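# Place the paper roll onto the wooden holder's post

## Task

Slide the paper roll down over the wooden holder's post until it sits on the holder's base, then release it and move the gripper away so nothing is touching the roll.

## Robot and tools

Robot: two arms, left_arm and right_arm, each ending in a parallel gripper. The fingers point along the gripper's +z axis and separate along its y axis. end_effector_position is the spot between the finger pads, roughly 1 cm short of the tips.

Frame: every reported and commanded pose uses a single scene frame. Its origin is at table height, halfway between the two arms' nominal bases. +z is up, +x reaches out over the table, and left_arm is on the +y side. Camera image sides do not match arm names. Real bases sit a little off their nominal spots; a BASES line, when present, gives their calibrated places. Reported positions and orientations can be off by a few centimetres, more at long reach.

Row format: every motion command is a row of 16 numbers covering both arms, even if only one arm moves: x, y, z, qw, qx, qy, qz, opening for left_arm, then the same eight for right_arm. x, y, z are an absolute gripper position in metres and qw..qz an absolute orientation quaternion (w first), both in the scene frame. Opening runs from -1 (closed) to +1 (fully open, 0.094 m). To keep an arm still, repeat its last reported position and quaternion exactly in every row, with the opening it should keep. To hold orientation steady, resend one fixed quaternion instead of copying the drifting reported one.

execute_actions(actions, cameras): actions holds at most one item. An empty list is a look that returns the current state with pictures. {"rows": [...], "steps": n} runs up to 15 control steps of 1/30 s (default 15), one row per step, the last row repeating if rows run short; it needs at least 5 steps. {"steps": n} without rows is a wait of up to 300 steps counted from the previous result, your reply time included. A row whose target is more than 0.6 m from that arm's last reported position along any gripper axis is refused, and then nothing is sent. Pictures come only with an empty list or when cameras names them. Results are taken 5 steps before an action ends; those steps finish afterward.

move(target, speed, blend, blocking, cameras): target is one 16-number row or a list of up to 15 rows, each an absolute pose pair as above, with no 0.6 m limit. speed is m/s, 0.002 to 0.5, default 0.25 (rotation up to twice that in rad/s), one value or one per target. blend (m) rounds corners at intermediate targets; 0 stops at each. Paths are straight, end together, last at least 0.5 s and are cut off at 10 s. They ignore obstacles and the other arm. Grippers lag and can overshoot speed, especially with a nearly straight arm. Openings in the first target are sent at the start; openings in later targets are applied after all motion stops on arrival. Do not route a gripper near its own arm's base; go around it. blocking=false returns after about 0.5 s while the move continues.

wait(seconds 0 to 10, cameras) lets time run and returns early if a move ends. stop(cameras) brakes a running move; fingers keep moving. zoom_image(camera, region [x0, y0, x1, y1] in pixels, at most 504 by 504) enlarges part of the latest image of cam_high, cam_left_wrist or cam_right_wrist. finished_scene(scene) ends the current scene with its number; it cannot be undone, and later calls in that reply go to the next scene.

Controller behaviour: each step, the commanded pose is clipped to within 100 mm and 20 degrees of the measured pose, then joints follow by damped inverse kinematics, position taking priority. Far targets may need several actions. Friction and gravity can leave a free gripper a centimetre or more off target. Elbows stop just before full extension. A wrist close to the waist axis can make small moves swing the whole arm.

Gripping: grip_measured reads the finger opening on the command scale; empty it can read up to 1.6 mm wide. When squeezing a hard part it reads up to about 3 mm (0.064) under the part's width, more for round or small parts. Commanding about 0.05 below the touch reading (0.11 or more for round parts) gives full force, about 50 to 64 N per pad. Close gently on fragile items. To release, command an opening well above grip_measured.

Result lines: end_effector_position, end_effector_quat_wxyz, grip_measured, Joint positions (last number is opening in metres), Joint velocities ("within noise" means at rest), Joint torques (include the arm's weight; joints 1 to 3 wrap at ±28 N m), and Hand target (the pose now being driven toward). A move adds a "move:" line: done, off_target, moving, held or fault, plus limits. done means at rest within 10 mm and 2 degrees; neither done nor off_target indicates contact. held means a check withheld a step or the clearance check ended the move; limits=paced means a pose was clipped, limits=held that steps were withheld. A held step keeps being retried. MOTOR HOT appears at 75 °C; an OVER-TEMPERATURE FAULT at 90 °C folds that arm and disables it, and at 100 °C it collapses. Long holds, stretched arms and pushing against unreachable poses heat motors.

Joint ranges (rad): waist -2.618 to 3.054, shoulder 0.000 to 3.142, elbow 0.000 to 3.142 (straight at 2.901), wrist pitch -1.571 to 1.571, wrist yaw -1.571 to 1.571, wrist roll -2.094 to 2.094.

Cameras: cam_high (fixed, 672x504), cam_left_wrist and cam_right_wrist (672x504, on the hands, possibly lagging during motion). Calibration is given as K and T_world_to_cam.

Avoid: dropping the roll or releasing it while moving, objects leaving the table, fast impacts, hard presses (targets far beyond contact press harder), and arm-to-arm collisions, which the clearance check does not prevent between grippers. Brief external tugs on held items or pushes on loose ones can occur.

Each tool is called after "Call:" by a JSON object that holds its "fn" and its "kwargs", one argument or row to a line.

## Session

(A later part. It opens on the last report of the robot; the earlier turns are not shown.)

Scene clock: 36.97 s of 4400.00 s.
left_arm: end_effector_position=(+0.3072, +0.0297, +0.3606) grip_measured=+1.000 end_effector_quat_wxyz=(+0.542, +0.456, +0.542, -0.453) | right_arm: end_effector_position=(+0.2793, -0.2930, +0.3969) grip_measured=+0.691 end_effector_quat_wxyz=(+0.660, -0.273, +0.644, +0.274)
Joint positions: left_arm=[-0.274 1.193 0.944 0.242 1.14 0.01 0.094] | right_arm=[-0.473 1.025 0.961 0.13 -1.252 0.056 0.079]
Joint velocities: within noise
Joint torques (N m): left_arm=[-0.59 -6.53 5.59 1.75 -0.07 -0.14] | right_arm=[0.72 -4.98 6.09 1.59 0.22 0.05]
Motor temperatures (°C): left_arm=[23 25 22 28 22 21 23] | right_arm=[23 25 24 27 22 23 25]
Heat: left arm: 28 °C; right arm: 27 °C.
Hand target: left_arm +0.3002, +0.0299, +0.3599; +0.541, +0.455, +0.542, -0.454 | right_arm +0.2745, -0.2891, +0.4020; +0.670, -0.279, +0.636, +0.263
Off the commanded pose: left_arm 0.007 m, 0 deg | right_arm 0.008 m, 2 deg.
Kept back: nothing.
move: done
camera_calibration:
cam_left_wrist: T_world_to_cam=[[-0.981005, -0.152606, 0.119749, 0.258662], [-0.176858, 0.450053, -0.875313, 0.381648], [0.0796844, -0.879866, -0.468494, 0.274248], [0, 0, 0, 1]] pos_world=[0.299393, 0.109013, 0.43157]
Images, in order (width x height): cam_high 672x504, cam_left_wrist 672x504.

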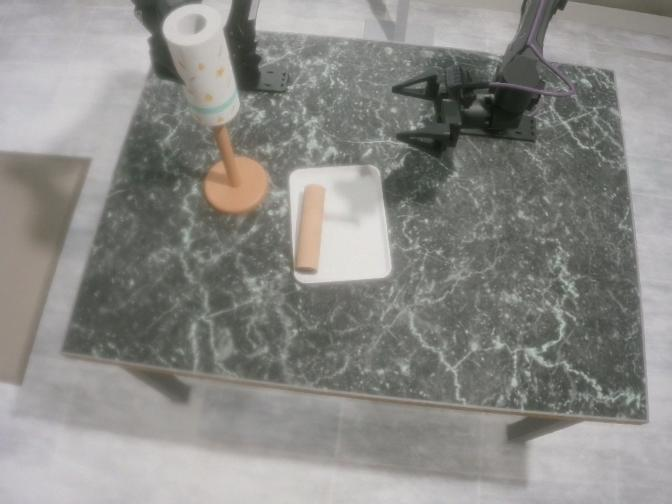

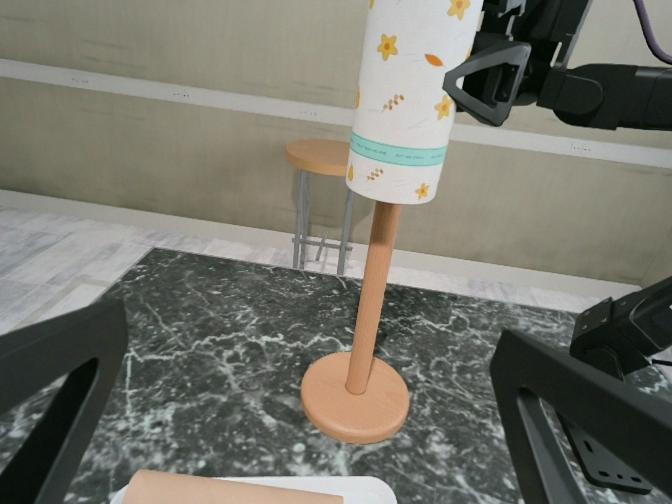

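Call:
{"fn": "move", "kwargs": {
  "target": [
    [0.3,0.03,0.36,0.5417,0.4545,0.5417,-0.4545,1,0.276,-0.289,0.28,0.6705,-0.2792,0.6359,0.2631,0.3]
  ],
  "cameras": ["cam_left_wrist","cam_high"],
  "speed": 0.07
}}

Scene clock: 40.53 s of 4400.00 s.
left_arm: end_effector_position=(+0.3072, +0.0297, +0.3607) grip_measured=+1.000 end_effector_quat_wxyz=(+0.542, +0.456, +0.542, -0.453) | right_arm: end_effector_position=(+0.2743, -0.2898, +0.2830) grip_measured=+0.691 end_effector_quat_wxyz=(+0.668, -0.283, +0.636, +0.263)
Joint positions: left_arm=[-0.274 1.193 0.944 0.242 1.14 0.01 0.094] | right_arm=[-0.47 1.033 0.491 0.64 -1.248 0.05 0.079]
Joint velocities: within noise
Joint torques (N m): left_arm=[-0.58 -6.58 5.52 1.75 -0.05 -0.14] | right_arm=[0.72 -1.72 5.96 1.58 0.23 0.09]
Motor temperatures (°C): left_arm=[23 25 22 28 22 21 23] | right_arm=[23 25 24 27 22 23 25]
Heat: left arm: 28 °C; right arm: 27 °C.
Hand target: left_arm +0.3002, +0.0299, +0.3599; +0.542, +0.455, +0.542, -0.454 | right_arm +0.2759, -0.2890, +0.2801; +0.670, -0.279, +0.636, +0.263
Off the commanded pose: left_arm 0.007 m, 0 deg | right_arm 0.004 m, 0 deg.
Kept back: nothing.
move: done
camera_calibration:
cam_left_wrist: T_world_to_cam=[[-0.98105, -0.152594, 0.119402, 0.258795], [-0.176535, 0.449969, -0.875422, 0.381639], [0.0798573, -0.879911, -0.46838, 0.274181], [0, 0, 0, 1]] pos_world=[0.299368, 0.10902, 0.431615]
Images, in order (width x height): cam_high 672x504, cam_left_wrist 672x504.

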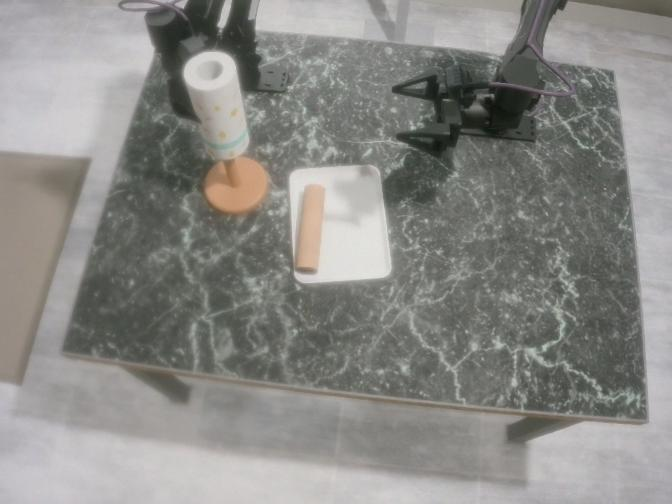

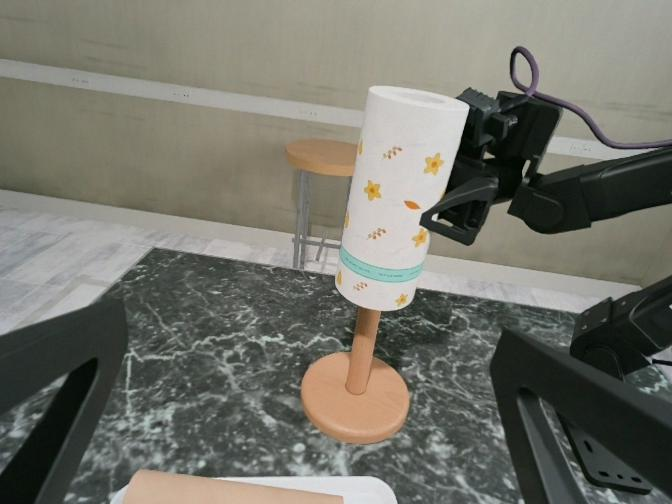

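Call:
{"fn": "move", "kwargs": {
  "target": [
    [0.3,0.03,0.36,0.5417,0.4545,0.5417,-0.4545,1,0.281,-0.289,0.26,0.6705,-0.2792,0.6359,0.2631,0.3],
    [0.3,0.03,0.36,0.5417,0.4545,0.5417,-0.4545,1,0.281,-0.289,0.17,0.6705,-0.2792,0.6359,0.2631,0.3]
  ],
  "cameras": ["cam_left_wrist","cam_high"],
  "speed": 0.06
}}

Scene clock: 43.33 s of 4400.00 s.
left_arm: end_effector_position=(+0.3072, +0.0297, +0.3607) grip_measured=+1.000 end_effector_quat_wxyz=(+0.542, +0.456, +0.542, -0.453) | right_arm: end_effector_position=(+0.2815, -0.2910, +0.1714) grip_measured=+0.691 end_effector_quat_wxyz=(+0.668, -0.282, +0.637, +0.262)
Joint positions: left_arm=[-0.274 1.193 0.944 0.242 1.14 0.01 0.094] | right_arm=[-0.458 1.549 0.225 1.416 -1.235 0.044 0.079]
Joint velocities: within noise
Joint torques (N m): left_arm=[-0.62 -6.57 5.59 1.76 -0.05 -0.13] | right_arm=[0.68 -3.56 3.4 1.59 0.2 0.1]
Motor temperatures (°C): left_arm=[23 25 22 29 22 21 23] | right_arm=[23 25 24 27 22 23 25]
Heat: left arm: 29 °C; right arm: 27 °C.
Hand target: left_arm +0.3001, +0.0299, +0.3599; +0.542, +0.455, +0.542, -0.454 | right_arm +0.2810, -0.2890, +0.1701; +0.670, -0.279, +0.636, +0.263
Off the commanded pose: left_arm 0.007 m, 0 deg | right_arm 0.003 m, 0 deg.
Kept back: nothing.
move: done
camera_calibration:
cam_left_wrist: T_world_to_cam=[[-0.98105, -0.152594, 0.119402, 0.258795], [-0.176535, 0.449969, -0.875422, 0.381639], [0.0798573, -0.879911, -0.46838, 0.274181], [0, 0, 0, 1]] pos_world=[0.299368, 0.10902, 0.431615]
Images, in order (width x height): cam_high 672x504, cam_left_wrist 672x504.

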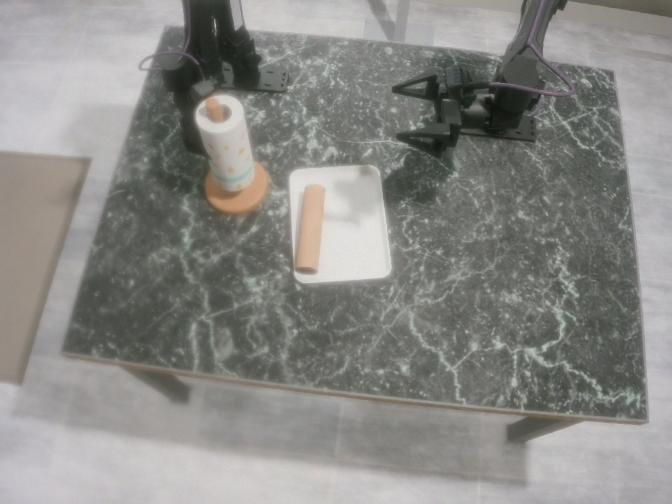

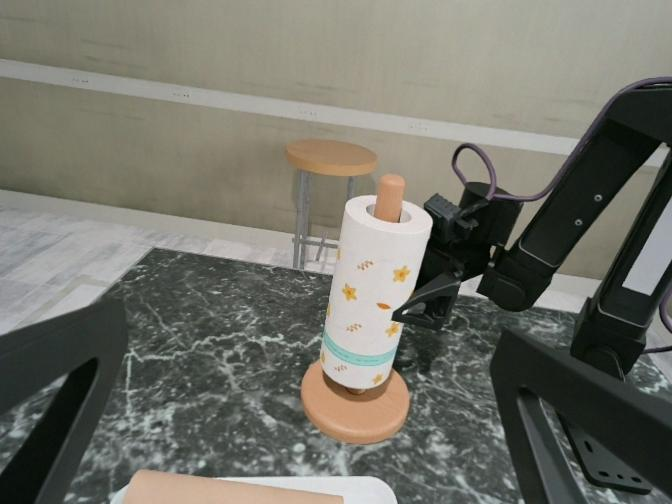

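Call:
{"fn": "move", "kwargs": {
  "target": [
    [0.3,0.03,0.36,0.5417,0.4545,0.5417,-0.4545,1,0.281,-0.29,0.145,0.6705,-0.2792,0.6359,0.2631,0.3]
  ],
  "cameras": ["cam_left_wrist","cam_high"],
  "speed": 0.05
}}

Call:
{"fn": "zoom_image", "kwargs": {
  "camera": "cam_left_wrist",
  "region": [260, 150, 500, 450]
}}

Scene clock: 44.50 s of 4400.00 s.
left_arm: end_effector_position=(+0.3072, +0.0297, +0.3607) grip_measured=+1.000 end_effector_quat_wxyz=(+0.542, +0.456, +0.542, -0.453) | right_arm: end_effector_position=(+0.2819, -0.2912, +0.1469) grip_measured=+0.691 end_effector_quat_wxyz=(+0.662, -0.280, +0.644, +0.264)
Joint positions: left_arm=[-0.274 1.193 0.944 0.242 1.14 0.009 0.094] | right_arm=[-0.458 1.695 0.205 1.533 -1.235 0.01 0.079]
Joint velocities: within noise
Joint torques (N m): left_arm=[-0.58 -6.5 5.59 1.75 -0.07 -0.11] | right_arm=[0.34 -4.12 2.66 1.61 0.1 -0.04]
Motor temperatures (°C): left_arm=[23 25 22 29 22 21 23] | right_arm=[23 25 23 27 22 23 25]
Heat: left arm: 29 °C; right arm: 27 °C.
Hand target: left_arm +0.3001, +0.0299, +0.3599; +0.541, +0.455, +0.542, -0.455 | right_arm +0.2810, -0.2900, +0.1451; +0.663, -0.282, +0.643, +0.260
Off the commanded pose: left_arm 0.007 m, 0 deg | right_arm 0.002 m, 1 deg.
joint sent to its limit (right arm) — joint 4 (wrist pitch), upper limit.
Kept back: nothing.
move: done
camera_calibration:
cam_left_wrist: T_world_to_cam=[[-0.981004, -0.152587, 0.119781, 0.258644], [-0.176865, 0.44991, -0.875385, 0.381728], [0.0796823, -0.879942, -0.468351, 0.274225], [0, 0, 0, 1]] pos_world=[0.299394, 0.109024, 0.431613]
Images, in order (width x height): cam_high 672x504, cam_left_wrist 672x504.

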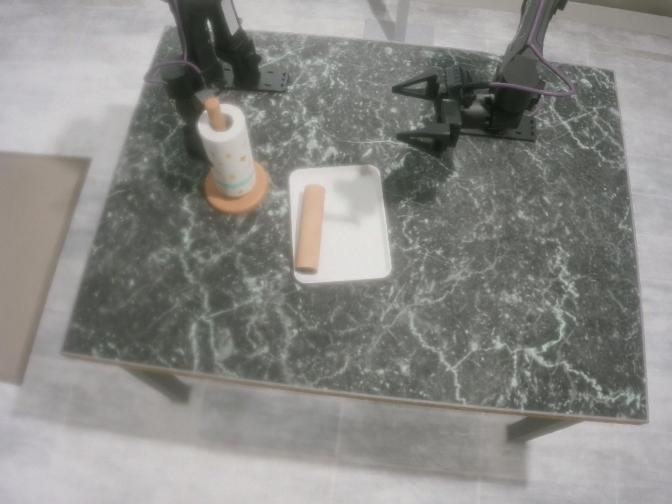

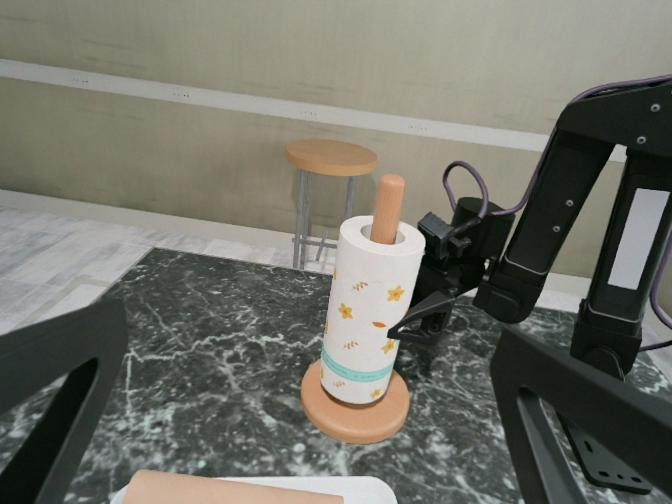

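Scaled by 1.680 from the camera's 672x504 image, which has a finer 960x720 frame.

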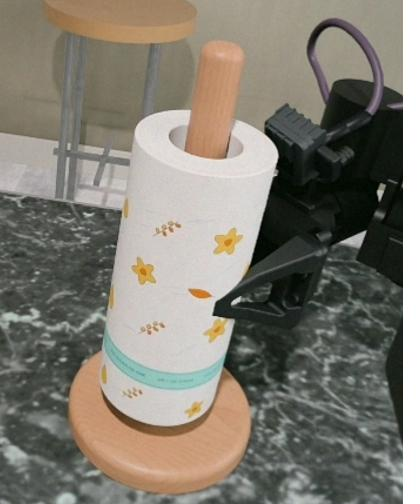

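Call:
{"fn": "move", "kwargs": {
  "target": [
    [0.3,0.03,0.36,0.5417,0.4545,0.5417,-0.4545,1,0.281,-0.29,0.135,0.6705,-0.2792,0.6359,0.2631,0.3],
    [0.3,0.03,0.36,0.5417,0.4545,0.5417,-0.4545,1,0.281,-0.29,0.126,0.6705,-0.2792,0.6359,0.2631,0.3]
  ],
  "speed": 0.03,
  "cameras": ["cam_left_wrist"]
}}

Call:
{"fn": "zoom_image", "kwargs": {
  "camera": "cam_left_wrist",
  "region": [260, 150, 500, 450]
}}

Scene clock: 46.30 s of 4400.00 s.
left_arm: end_effector_position=(+0.3072, +0.0297, +0.3607) grip_measured=+1.000 end_effector_quat_wxyz=(+0.542, +0.456, +0.542, -0.453) | right_arm: end_effector_position=(+0.2832, -0.2918, +0.1293) grip_measured=+0.691 end_effector_quat_wxyz=(+0.655, -0.285, +0.651, +0.259)
Joint positions: left_arm=[-0.274 1.193 0.944 0.242 1.14 0.009 0.094] | right_arm=[-0.458 1.77 0.205 1.537 -1.235 -0.062 0.079]
Joint velocities: within noise
Joint torques (N m): left_arm=[-0.5 -6.61 5.57 1.75 -0.05 -0.13] | right_arm=[0.29 -4.33 2 1.63 0.02 -0.04]
Motor temperatures (°C): left_arm=[23 25 22 29 22 21 23] | right_arm=[23 24 23 27 22 23 25]
Heat: left arm: 29 °C; right arm: 27 °C.
Hand target: left_arm +0.3001, +0.0299, +0.3599; +0.541, +0.455, +0.542, -0.455 | right_arm +0.2810, -0.2900, +0.1262; +0.654, -0.287, +0.651, +0.258
Off the commanded pose: left_arm 0.007 m, 0 deg | right_arm 0.004 m, 3 deg.
joint sent to its limit (right arm) — joint 4 (wrist pitch), upper limit.
Kept back: nothing.
move: off_target (right_arm)
camera_calibration:
cam_left_wrist: T_world_to_cam=[[-0.981004, -0.152587, 0.119781, 0.258644], [-0.176865, 0.44991, -0.875385, 0.381728], [0.0796823, -0.879942, -0.468351, 0.274225], [0, 0, 0, 1]] pos_world=[0.299394, 0.109024, 0.431613]
Images, in order (width x height): cam_left_wrist 672x504.

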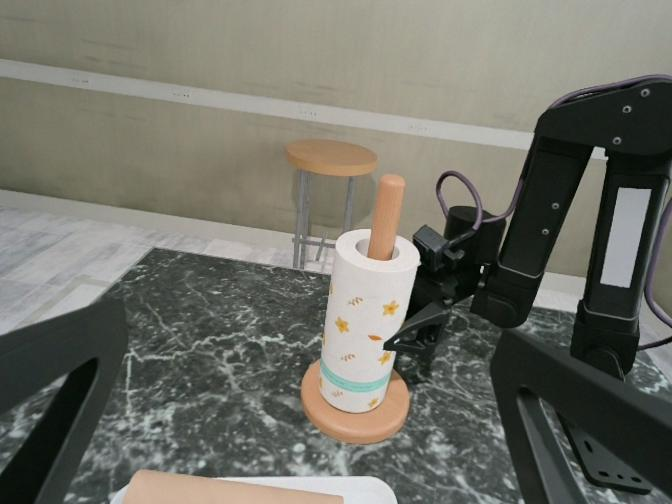

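Scaled by 1.680 from the camera's 672x504 image, which has a finer 960x720 frame.

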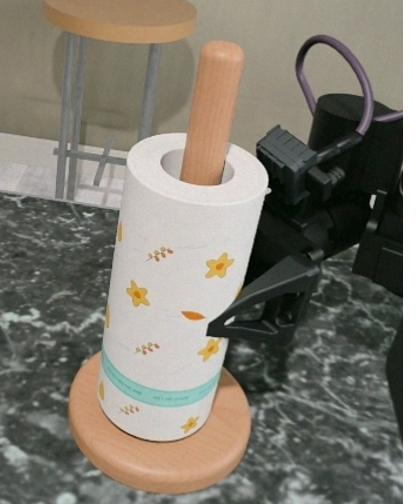

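Near contact. A little more.

Call:
{"fn": "move", "kwargs": {
  "target": [0.3,0.03,0.36,0.5417,0.4545,0.5417,-0.4545,1,0.281,-0.29,0.119,0.6705,-0.2792,0.6359,0.2631,0.3],
  "speed": 0.03,
  "cameras": ["cam_left_wrist"]
}}

Call:
{"fn": "zoom_image", "kwargs": {
  "camera": "cam_left_wrist",
  "region": [290, 330, 430, 450]
}}

Scene clock: 47.57 s of 4400.00 s.
left_arm: end_effector_position=(+0.3072, +0.0297, +0.3607) grip_measured=+1.000 end_effector_quat_wxyz=(+0.542, +0.456, +0.542, -0.453) | right_arm: end_effector_position=(+0.2834, -0.2919, +0.1236) grip_measured=+0.691 end_effector_quat_wxyz=(+0.653, -0.287, +0.652, +0.257)
Joint positions: left_arm=[-0.274 1.193 0.944 0.242 1.14 0.009 0.094] | right_arm=[-0.458 1.796 0.205 1.543 -1.235 -0.084 0.079]
Joint velocities: within noise
Joint torques (N m): left_arm=[-0.58 -6.61 5.59 1.75 -0.06 -0.11] | right_arm=[0.24 -4.18 1.91 1.56 -0.05 -0.11]
Motor temperatures (°C): left_arm=[23 25 22 29 22 21 23] | right_arm=[23 24 23 27 22 23 25]
Heat: left arm: 29 °C; right arm: 27 °C.
Hand target: left_arm +0.3001, +0.0299, +0.3599; +0.541, +0.455, +0.542, -0.455 | right_arm +0.2810, -0.2900, +0.1192; +0.651, -0.289, +0.653, +0.258
Off the commanded pose: left_arm 0.007 m, 0 deg | right_arm 0.006 m, 3 deg.
joint sent to its limit (right arm) — joint 4 (wrist pitch), upper limit.
Kept back: nothing.
move: off_target (right_arm)
camera_calibration:
cam_left_wrist: T_world_to_cam=[[-0.981004, -0.152587, 0.119781, 0.258644], [-0.176865, 0.44991, -0.875385, 0.381728], [0.0796823, -0.879942, -0.468351, 0.274225], [0, 0, 0, 1]] pos_world=[0.299394, 0.109024, 0.431613]
Images, in order (width x height): cam_left_wrist 672x504.

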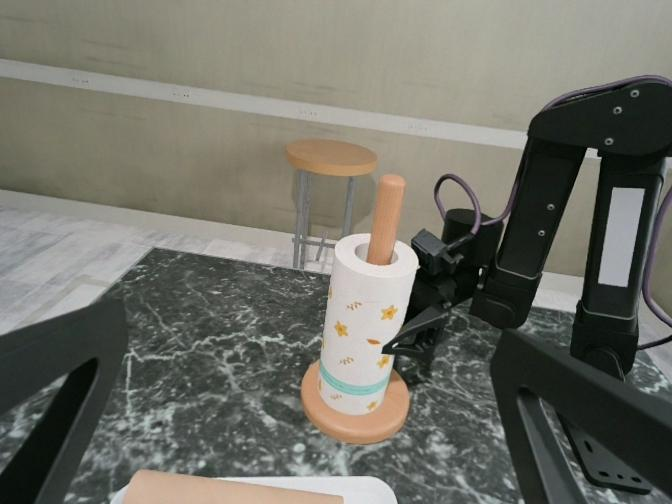

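Scaled by 3.600 from the camera's 672x504 image, which has a finer 960x720 frame.

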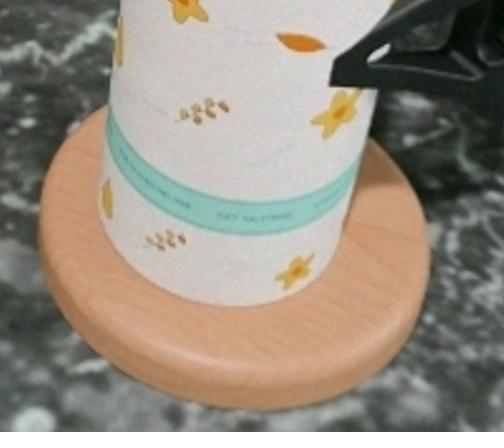

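Call:
{"fn": "move", "kwargs": {
  "target": [0.3,0.03,0.36,0.5417,0.4545,0.5417,-0.4545,1,0.281,-0.29,0.111,0.6705,-0.2792,0.6359,0.2631,0.3],
  "speed": 0.03,
  "cameras": ["cam_left_wrist"]
}}

Call:
{"fn": "zoom_image", "kwargs": {
  "camera": "cam_left_wrist",
  "region": [290, 330, 430, 450]
}}

Scene clock: 48.97 s of 4400.00 s.
left_arm: end_effector_position=(+0.3072, +0.0297, +0.3607) grip_measured=+1.000 end_effector_quat_wxyz=(+0.542, +0.456, +0.542, -0.453) | right_arm: end_effector_position=(+0.2833, -0.2916, +0.1222) grip_measured=+0.691 end_effector_quat_wxyz=(+0.654, -0.290, +0.651, +0.256)
Joint positions: left_arm=[-0.274 1.193 0.944 0.242 1.14 0.009 0.094] | right_arm=[-0.458 1.813 0.205 1.563 -1.238 -0.088 0.079]
Joint velocities: within noise
Joint torques (N m): left_arm=[-0.53 -6.57 5.55 1.73 -0.08 -0.12] | right_arm=[0.16 -2.84 1.85 1.3 -0.01 -0.36]
Motor temperatures (°C): left_arm=[23 25 22 29 22 21 23] | right_arm=[23 24 23 27 22 23 26]
Heat: left arm: 29 °C; right arm: 27 °C.
Hand target: left_arm +0.3001, +0.0299, +0.3599; +0.541, +0.455, +0.542, -0.455 | right_arm +0.2807, -0.2899, +0.1115; +0.647, -0.290, +0.657, +0.257
Off the commanded pose: left_arm 0.007 m, 0 deg | right_arm 0.012 m, 3 deg.
joint read past its limit (right arm) — joint 4 (wrist pitch), upper limit.
joint sent to its limit (right arm) — joint 4 (wrist pitch), upper limit.
Kept back: nothing.
move: off_target (right_arm)
camera_calibration:
cam_left_wrist: T_world_to_cam=[[-0.981004, -0.152587, 0.119781, 0.258644], [-0.176865, 0.44991, -0.875385, 0.381728], [0.0796823, -0.879942, -0.468351, 0.274225], [0, 0, 0, 1]] pos_world=[0.299394, 0.109024, 0.431613]
Images, in order (width x height): cam_left_wrist 672x504.

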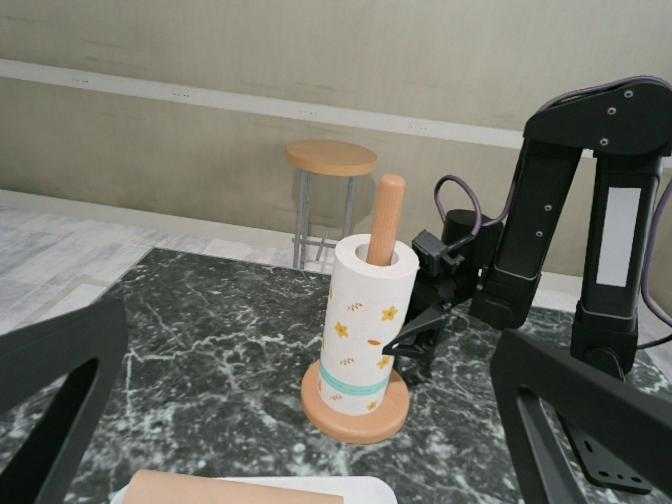

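Scaled by 3.600 from the camera's 672x504 image, which has a finer 960x720 frame.

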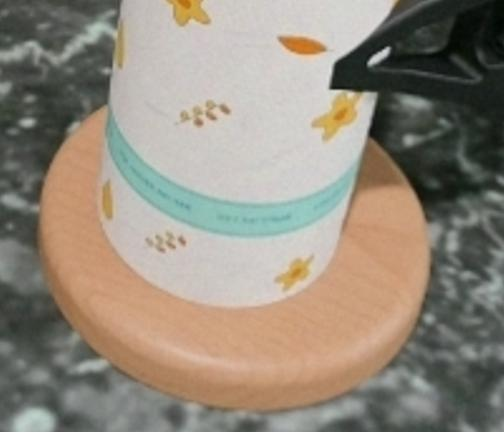

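Call:
{"fn": "move", "kwargs": {
  "target": [
    [0.3,0.03,0.36,0.5417,0.4545,0.5417,-0.4545,1,0.282,-0.291,0.119,0.6705,-0.2792,0.6359,0.2631,0.85],
    [0.3,0.03,0.36,0.5417,0.4545,0.5417,-0.4545,1,0.282,-0.291,0.121,0.6705,-0.2792,0.6359,0.2631,1]
  ],
  "speed": 0.03,
  "cameras": ["cam_left_wrist"]
}}

Call:
{"fn": "move", "kwargs": {
  "target": [
    [0.3,0.03,0.36,0.5417,0.4545,0.5417,-0.4545,1,0.257,-0.314,0.124,0.6600,-0.2537,0.6600,0.2537,1]
  ],
  "speed": 0.06
}}

Scene clock: 52.23 s of 4400.00 s.
left_arm: end_effector_position=(+0.3072, +0.0297, +0.3607) grip_measured=+1.000 end_effector_quat_wxyz=(+0.542, +0.456, +0.542, -0.453) | right_arm: end_effector_position=(+0.2833, -0.2916, +0.1222) grip_measured=+0.998 end_effector_quat_wxyz=(+0.654, -0.292, +0.650, +0.254)
Joint positions: left_arm=[-0.274 1.193 0.944 0.242 1.14 0.009 0.094] | right_arm=[-0.458 1.813 0.205 1.563 -1.238 -0.093 0.094]
Joint velocities: within noise
Joint torques (N m): left_arm=[-0.62 -6.58 5.56 1.76 -0.05 -0.11] | right_arm=[0.01 -6.06 2.32 1.33 -0.04 0.07]
Motor temperatures (°C): left_arm=[23 25 22 29 22 21 23] | right_arm=[23 24 23 27 22 23 25]
Heat: left arm: 29 °C; right arm: 27 °C.
Hand target: left_arm +0.3001, +0.0299, +0.3599; +0.541, +0.455, +0.542, -0.455 | right_arm +0.2820, -0.2910, +0.1212; +0.652, -0.289, +0.652, +0.258
Off the commanded pose: left_arm 0.007 m, 0 deg | right_arm 0.002 m, 3 deg.
joint read past its limit (right arm) — joint 4 (wrist pitch), upper limit.
joint sent to its limit (right arm) — joint 4 (wrist pitch), upper limit.
Kept back: nothing.
move: off_target (right_arm); target 2's new opening was sent with right_arm's hand 0.002 m and 3 deg from that target
camera_calibration:
cam_left_wrist: T_world_to_cam=[[-0.981004, -0.152587, 0.119781, 0.258644], [-0.176865, 0.44991, -0.875385, 0.381728], [0.0796823, -0.879942, -0.468351, 0.274225], [0, 0, 0, 1]] pos_world=[0.299394, 0.109024, 0.431613]
Images, in order (width x height): cam_left_wrist 672x504.

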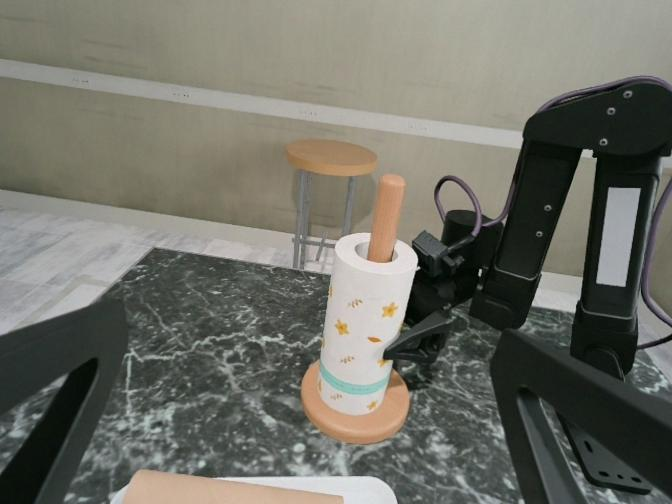

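Scene clock: 53.20 s of 4400.00 s.
left_arm: end_effector_position=(+0.3072, +0.0297, +0.3607) grip_measured=+1.000 end_effector_quat_wxyz=(+0.542, +0.456, +0.542, -0.453) | right_arm: end_effector_position=(+0.2615, -0.3156, +0.1208) grip_measured=+0.998 end_effector_quat_wxyz=(+0.655, -0.253, +0.667, +0.249)
Joint positions: left_arm=[-0.274 1.193 0.944 0.242 1.14 0.009 0.094] | right_arm=[-0.603 1.768 0.133 1.563 -1.315 -0.07 0.094]
Joint velocities: within noise
Joint torques (N m): left_arm=[-0.62 -6.58 5.63 1.76 -0.06 -0.13] | right_arm=[-0.62 -7.54 1.7 1.27 -0.2 0.07]
Motor temperatures (°C): left_arm=[23 25 22 29 22 21 23] | right_arm=[23 24 23 27 22 23 25]
Heat: left arm: 29 °C; right arm: 27 °C.
Hand target: left_arm +0.3001, +0.0299, +0.3599; +0.541, +0.455, +0.542, -0.455 | right_arm +0.2572, -0.3139, +0.1239; +0.655, -0.256, +0.665, +0.252
Off the commanded pose: left_arm 0.007 m, 0 deg | right_arm 0.006 m, 1 deg.
joint read past its limit (right arm) — joint 4 (wrist pitch), upper limit.
joint sent to its limit (right arm) — joint 4 (wrist pitch), upper limit.
Kept back: nothing.
move: done
camera_calibration:
cam_left_wrist: T_world_to_cam=[[-0.981004, -0.152587, 0.119781, 0.258644], [-0.176865, 0.44991, -0.875385, 0.381728], [0.0796823, -0.879942, -0.468351, 0.274225], [0, 0, 0, 1]] pos_world=[0.299394, 0.109024, 0.431613]
cam_right_wrist: T_world_to_cam=[[0.679373, -0.723732, 0.121096, -0.421484], [-0.289244, -0.415787, -0.862241, 0.0723114], [0.674382, 0.550757, -0.491809, 0.160737], [0, 0, 0, 1]] pos_world=[0.198862, -0.363502, 0.192442]

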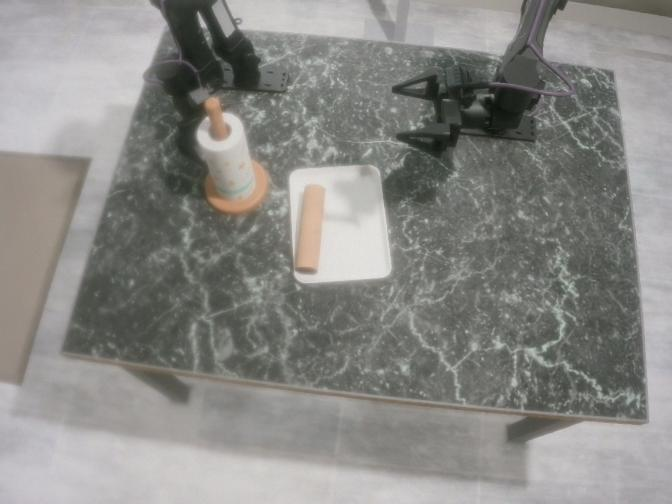

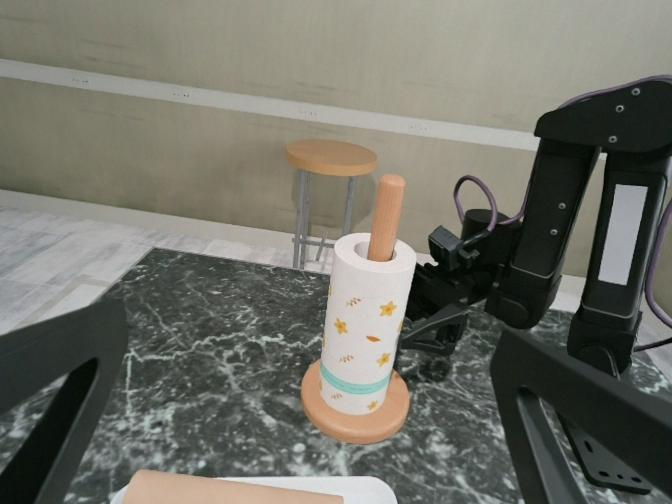

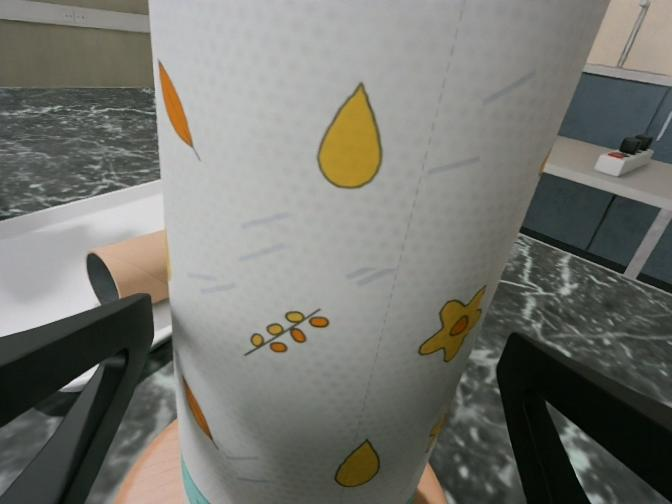

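Call:
{"fn": "move", "kwargs": {
  "target": [0.3,0.03,0.36,0.5417,0.4545,0.5417,-0.4545,1,0.232,-0.340,0.13,0.667,-0.235,0.667,0.235,1],
  "speed": 0.06
}}

Scene clock: 54.50 s of 4400.00 s.
left_arm: end_effector_position=(+0.3073, +0.0297, +0.3607) grip_measured=+1.000 end_effector_quat_wxyz=(+0.542, +0.456, +0.542, -0.453) | right_arm: end_effector_position=(+0.2362, -0.3422, +0.1277) grip_measured=+0.998 end_effector_quat_wxyz=(+0.666, -0.233, +0.670, +0.231)
Joint positions: left_arm=[-0.274 1.193 0.944 0.242 1.14 0.009 0.094] | right_arm=[-0.797 1.702 0.083 1.563 -1.453 -0.056 0.094]
Joint velocities: within noise
Joint torques (N m): left_arm=[-0.61 -6.48 5.67 1.75 -0.04 -0.12] | right_arm=[-0.59 -6.71 1.7 1.17 -0.2 0.11]
Motor temperatures (°C): left_arm=[23 25 22 29 22 21 23] | right_arm=[23 24 23 27 22 23 25]
Heat: left arm: 29 °C; right arm: 27 °C.
Hand target: left_arm +0.3002, +0.0299, +0.3599; +0.541, +0.455, +0.542, -0.454 | right_arm +0.2322, -0.3399, +0.1298; +0.665, -0.236, +0.668, +0.234
Off the commanded pose: left_arm 0.007 m, 0 deg | right_arm 0.005 m, 1 deg.
joint read past its limit (right arm) — joint 4 (wrist pitch), upper limit.
joint sent to its limit (right arm) — joint 4 (wrist pitch), upper limit.
Kept back: nothing.
move: done
camera_calibration:
cam_left_wrist: T_world_to_cam=[[-0.980946, -0.152962, 0.11978, 0.258705], [-0.177036, 0.449845, -0.875384, 0.381789], [0.0800183, -0.87991, -0.468354, 0.274127], [0, 0, 0, 1]] pos_world=[0.299431, 0.109033, 0.431612]
cam_right_wrist: T_world_to_cam=[[0.635873, -0.76195, 0.12287, -0.427411], [-0.303632, -0.393331, -0.867812, 0.0717113], [0.709558, 0.514512, -0.481461, 0.173877], [0, 0, 0, 1]] pos_world=[0.170177, -0.386921, 0.198463]

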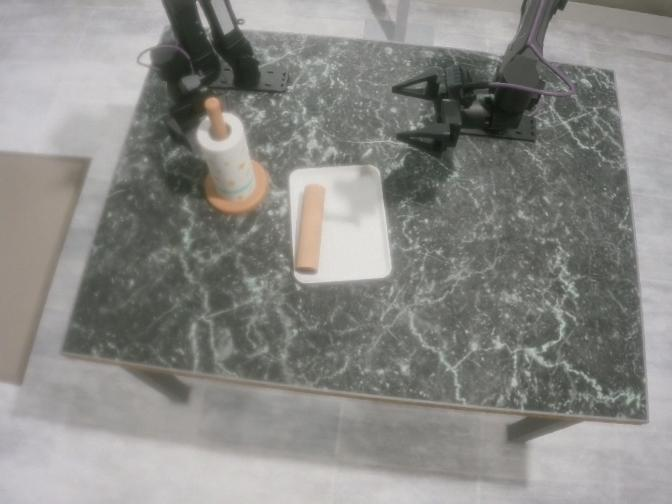

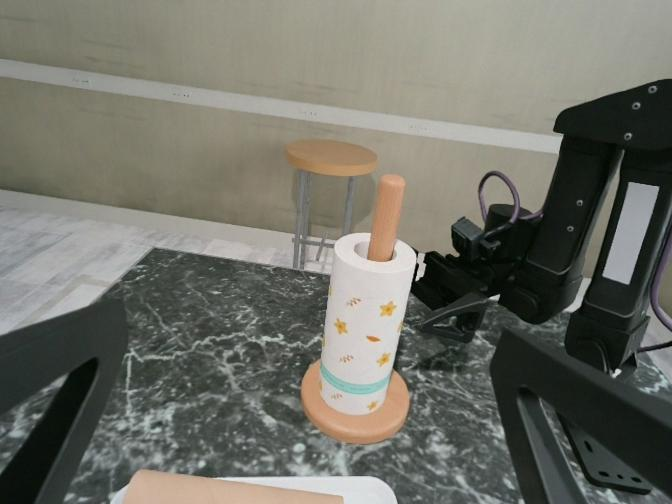

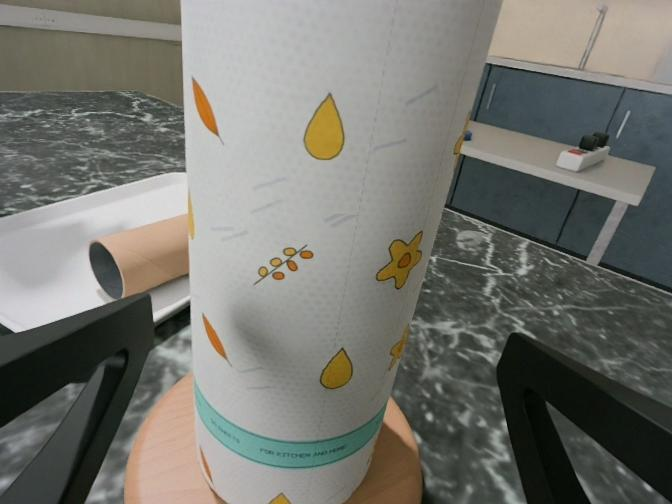

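Clear and seated.

Call:
{"fn": "finished_scene", "kwargs": {
  "scene": 2
}}

The scene is finished: the task was done.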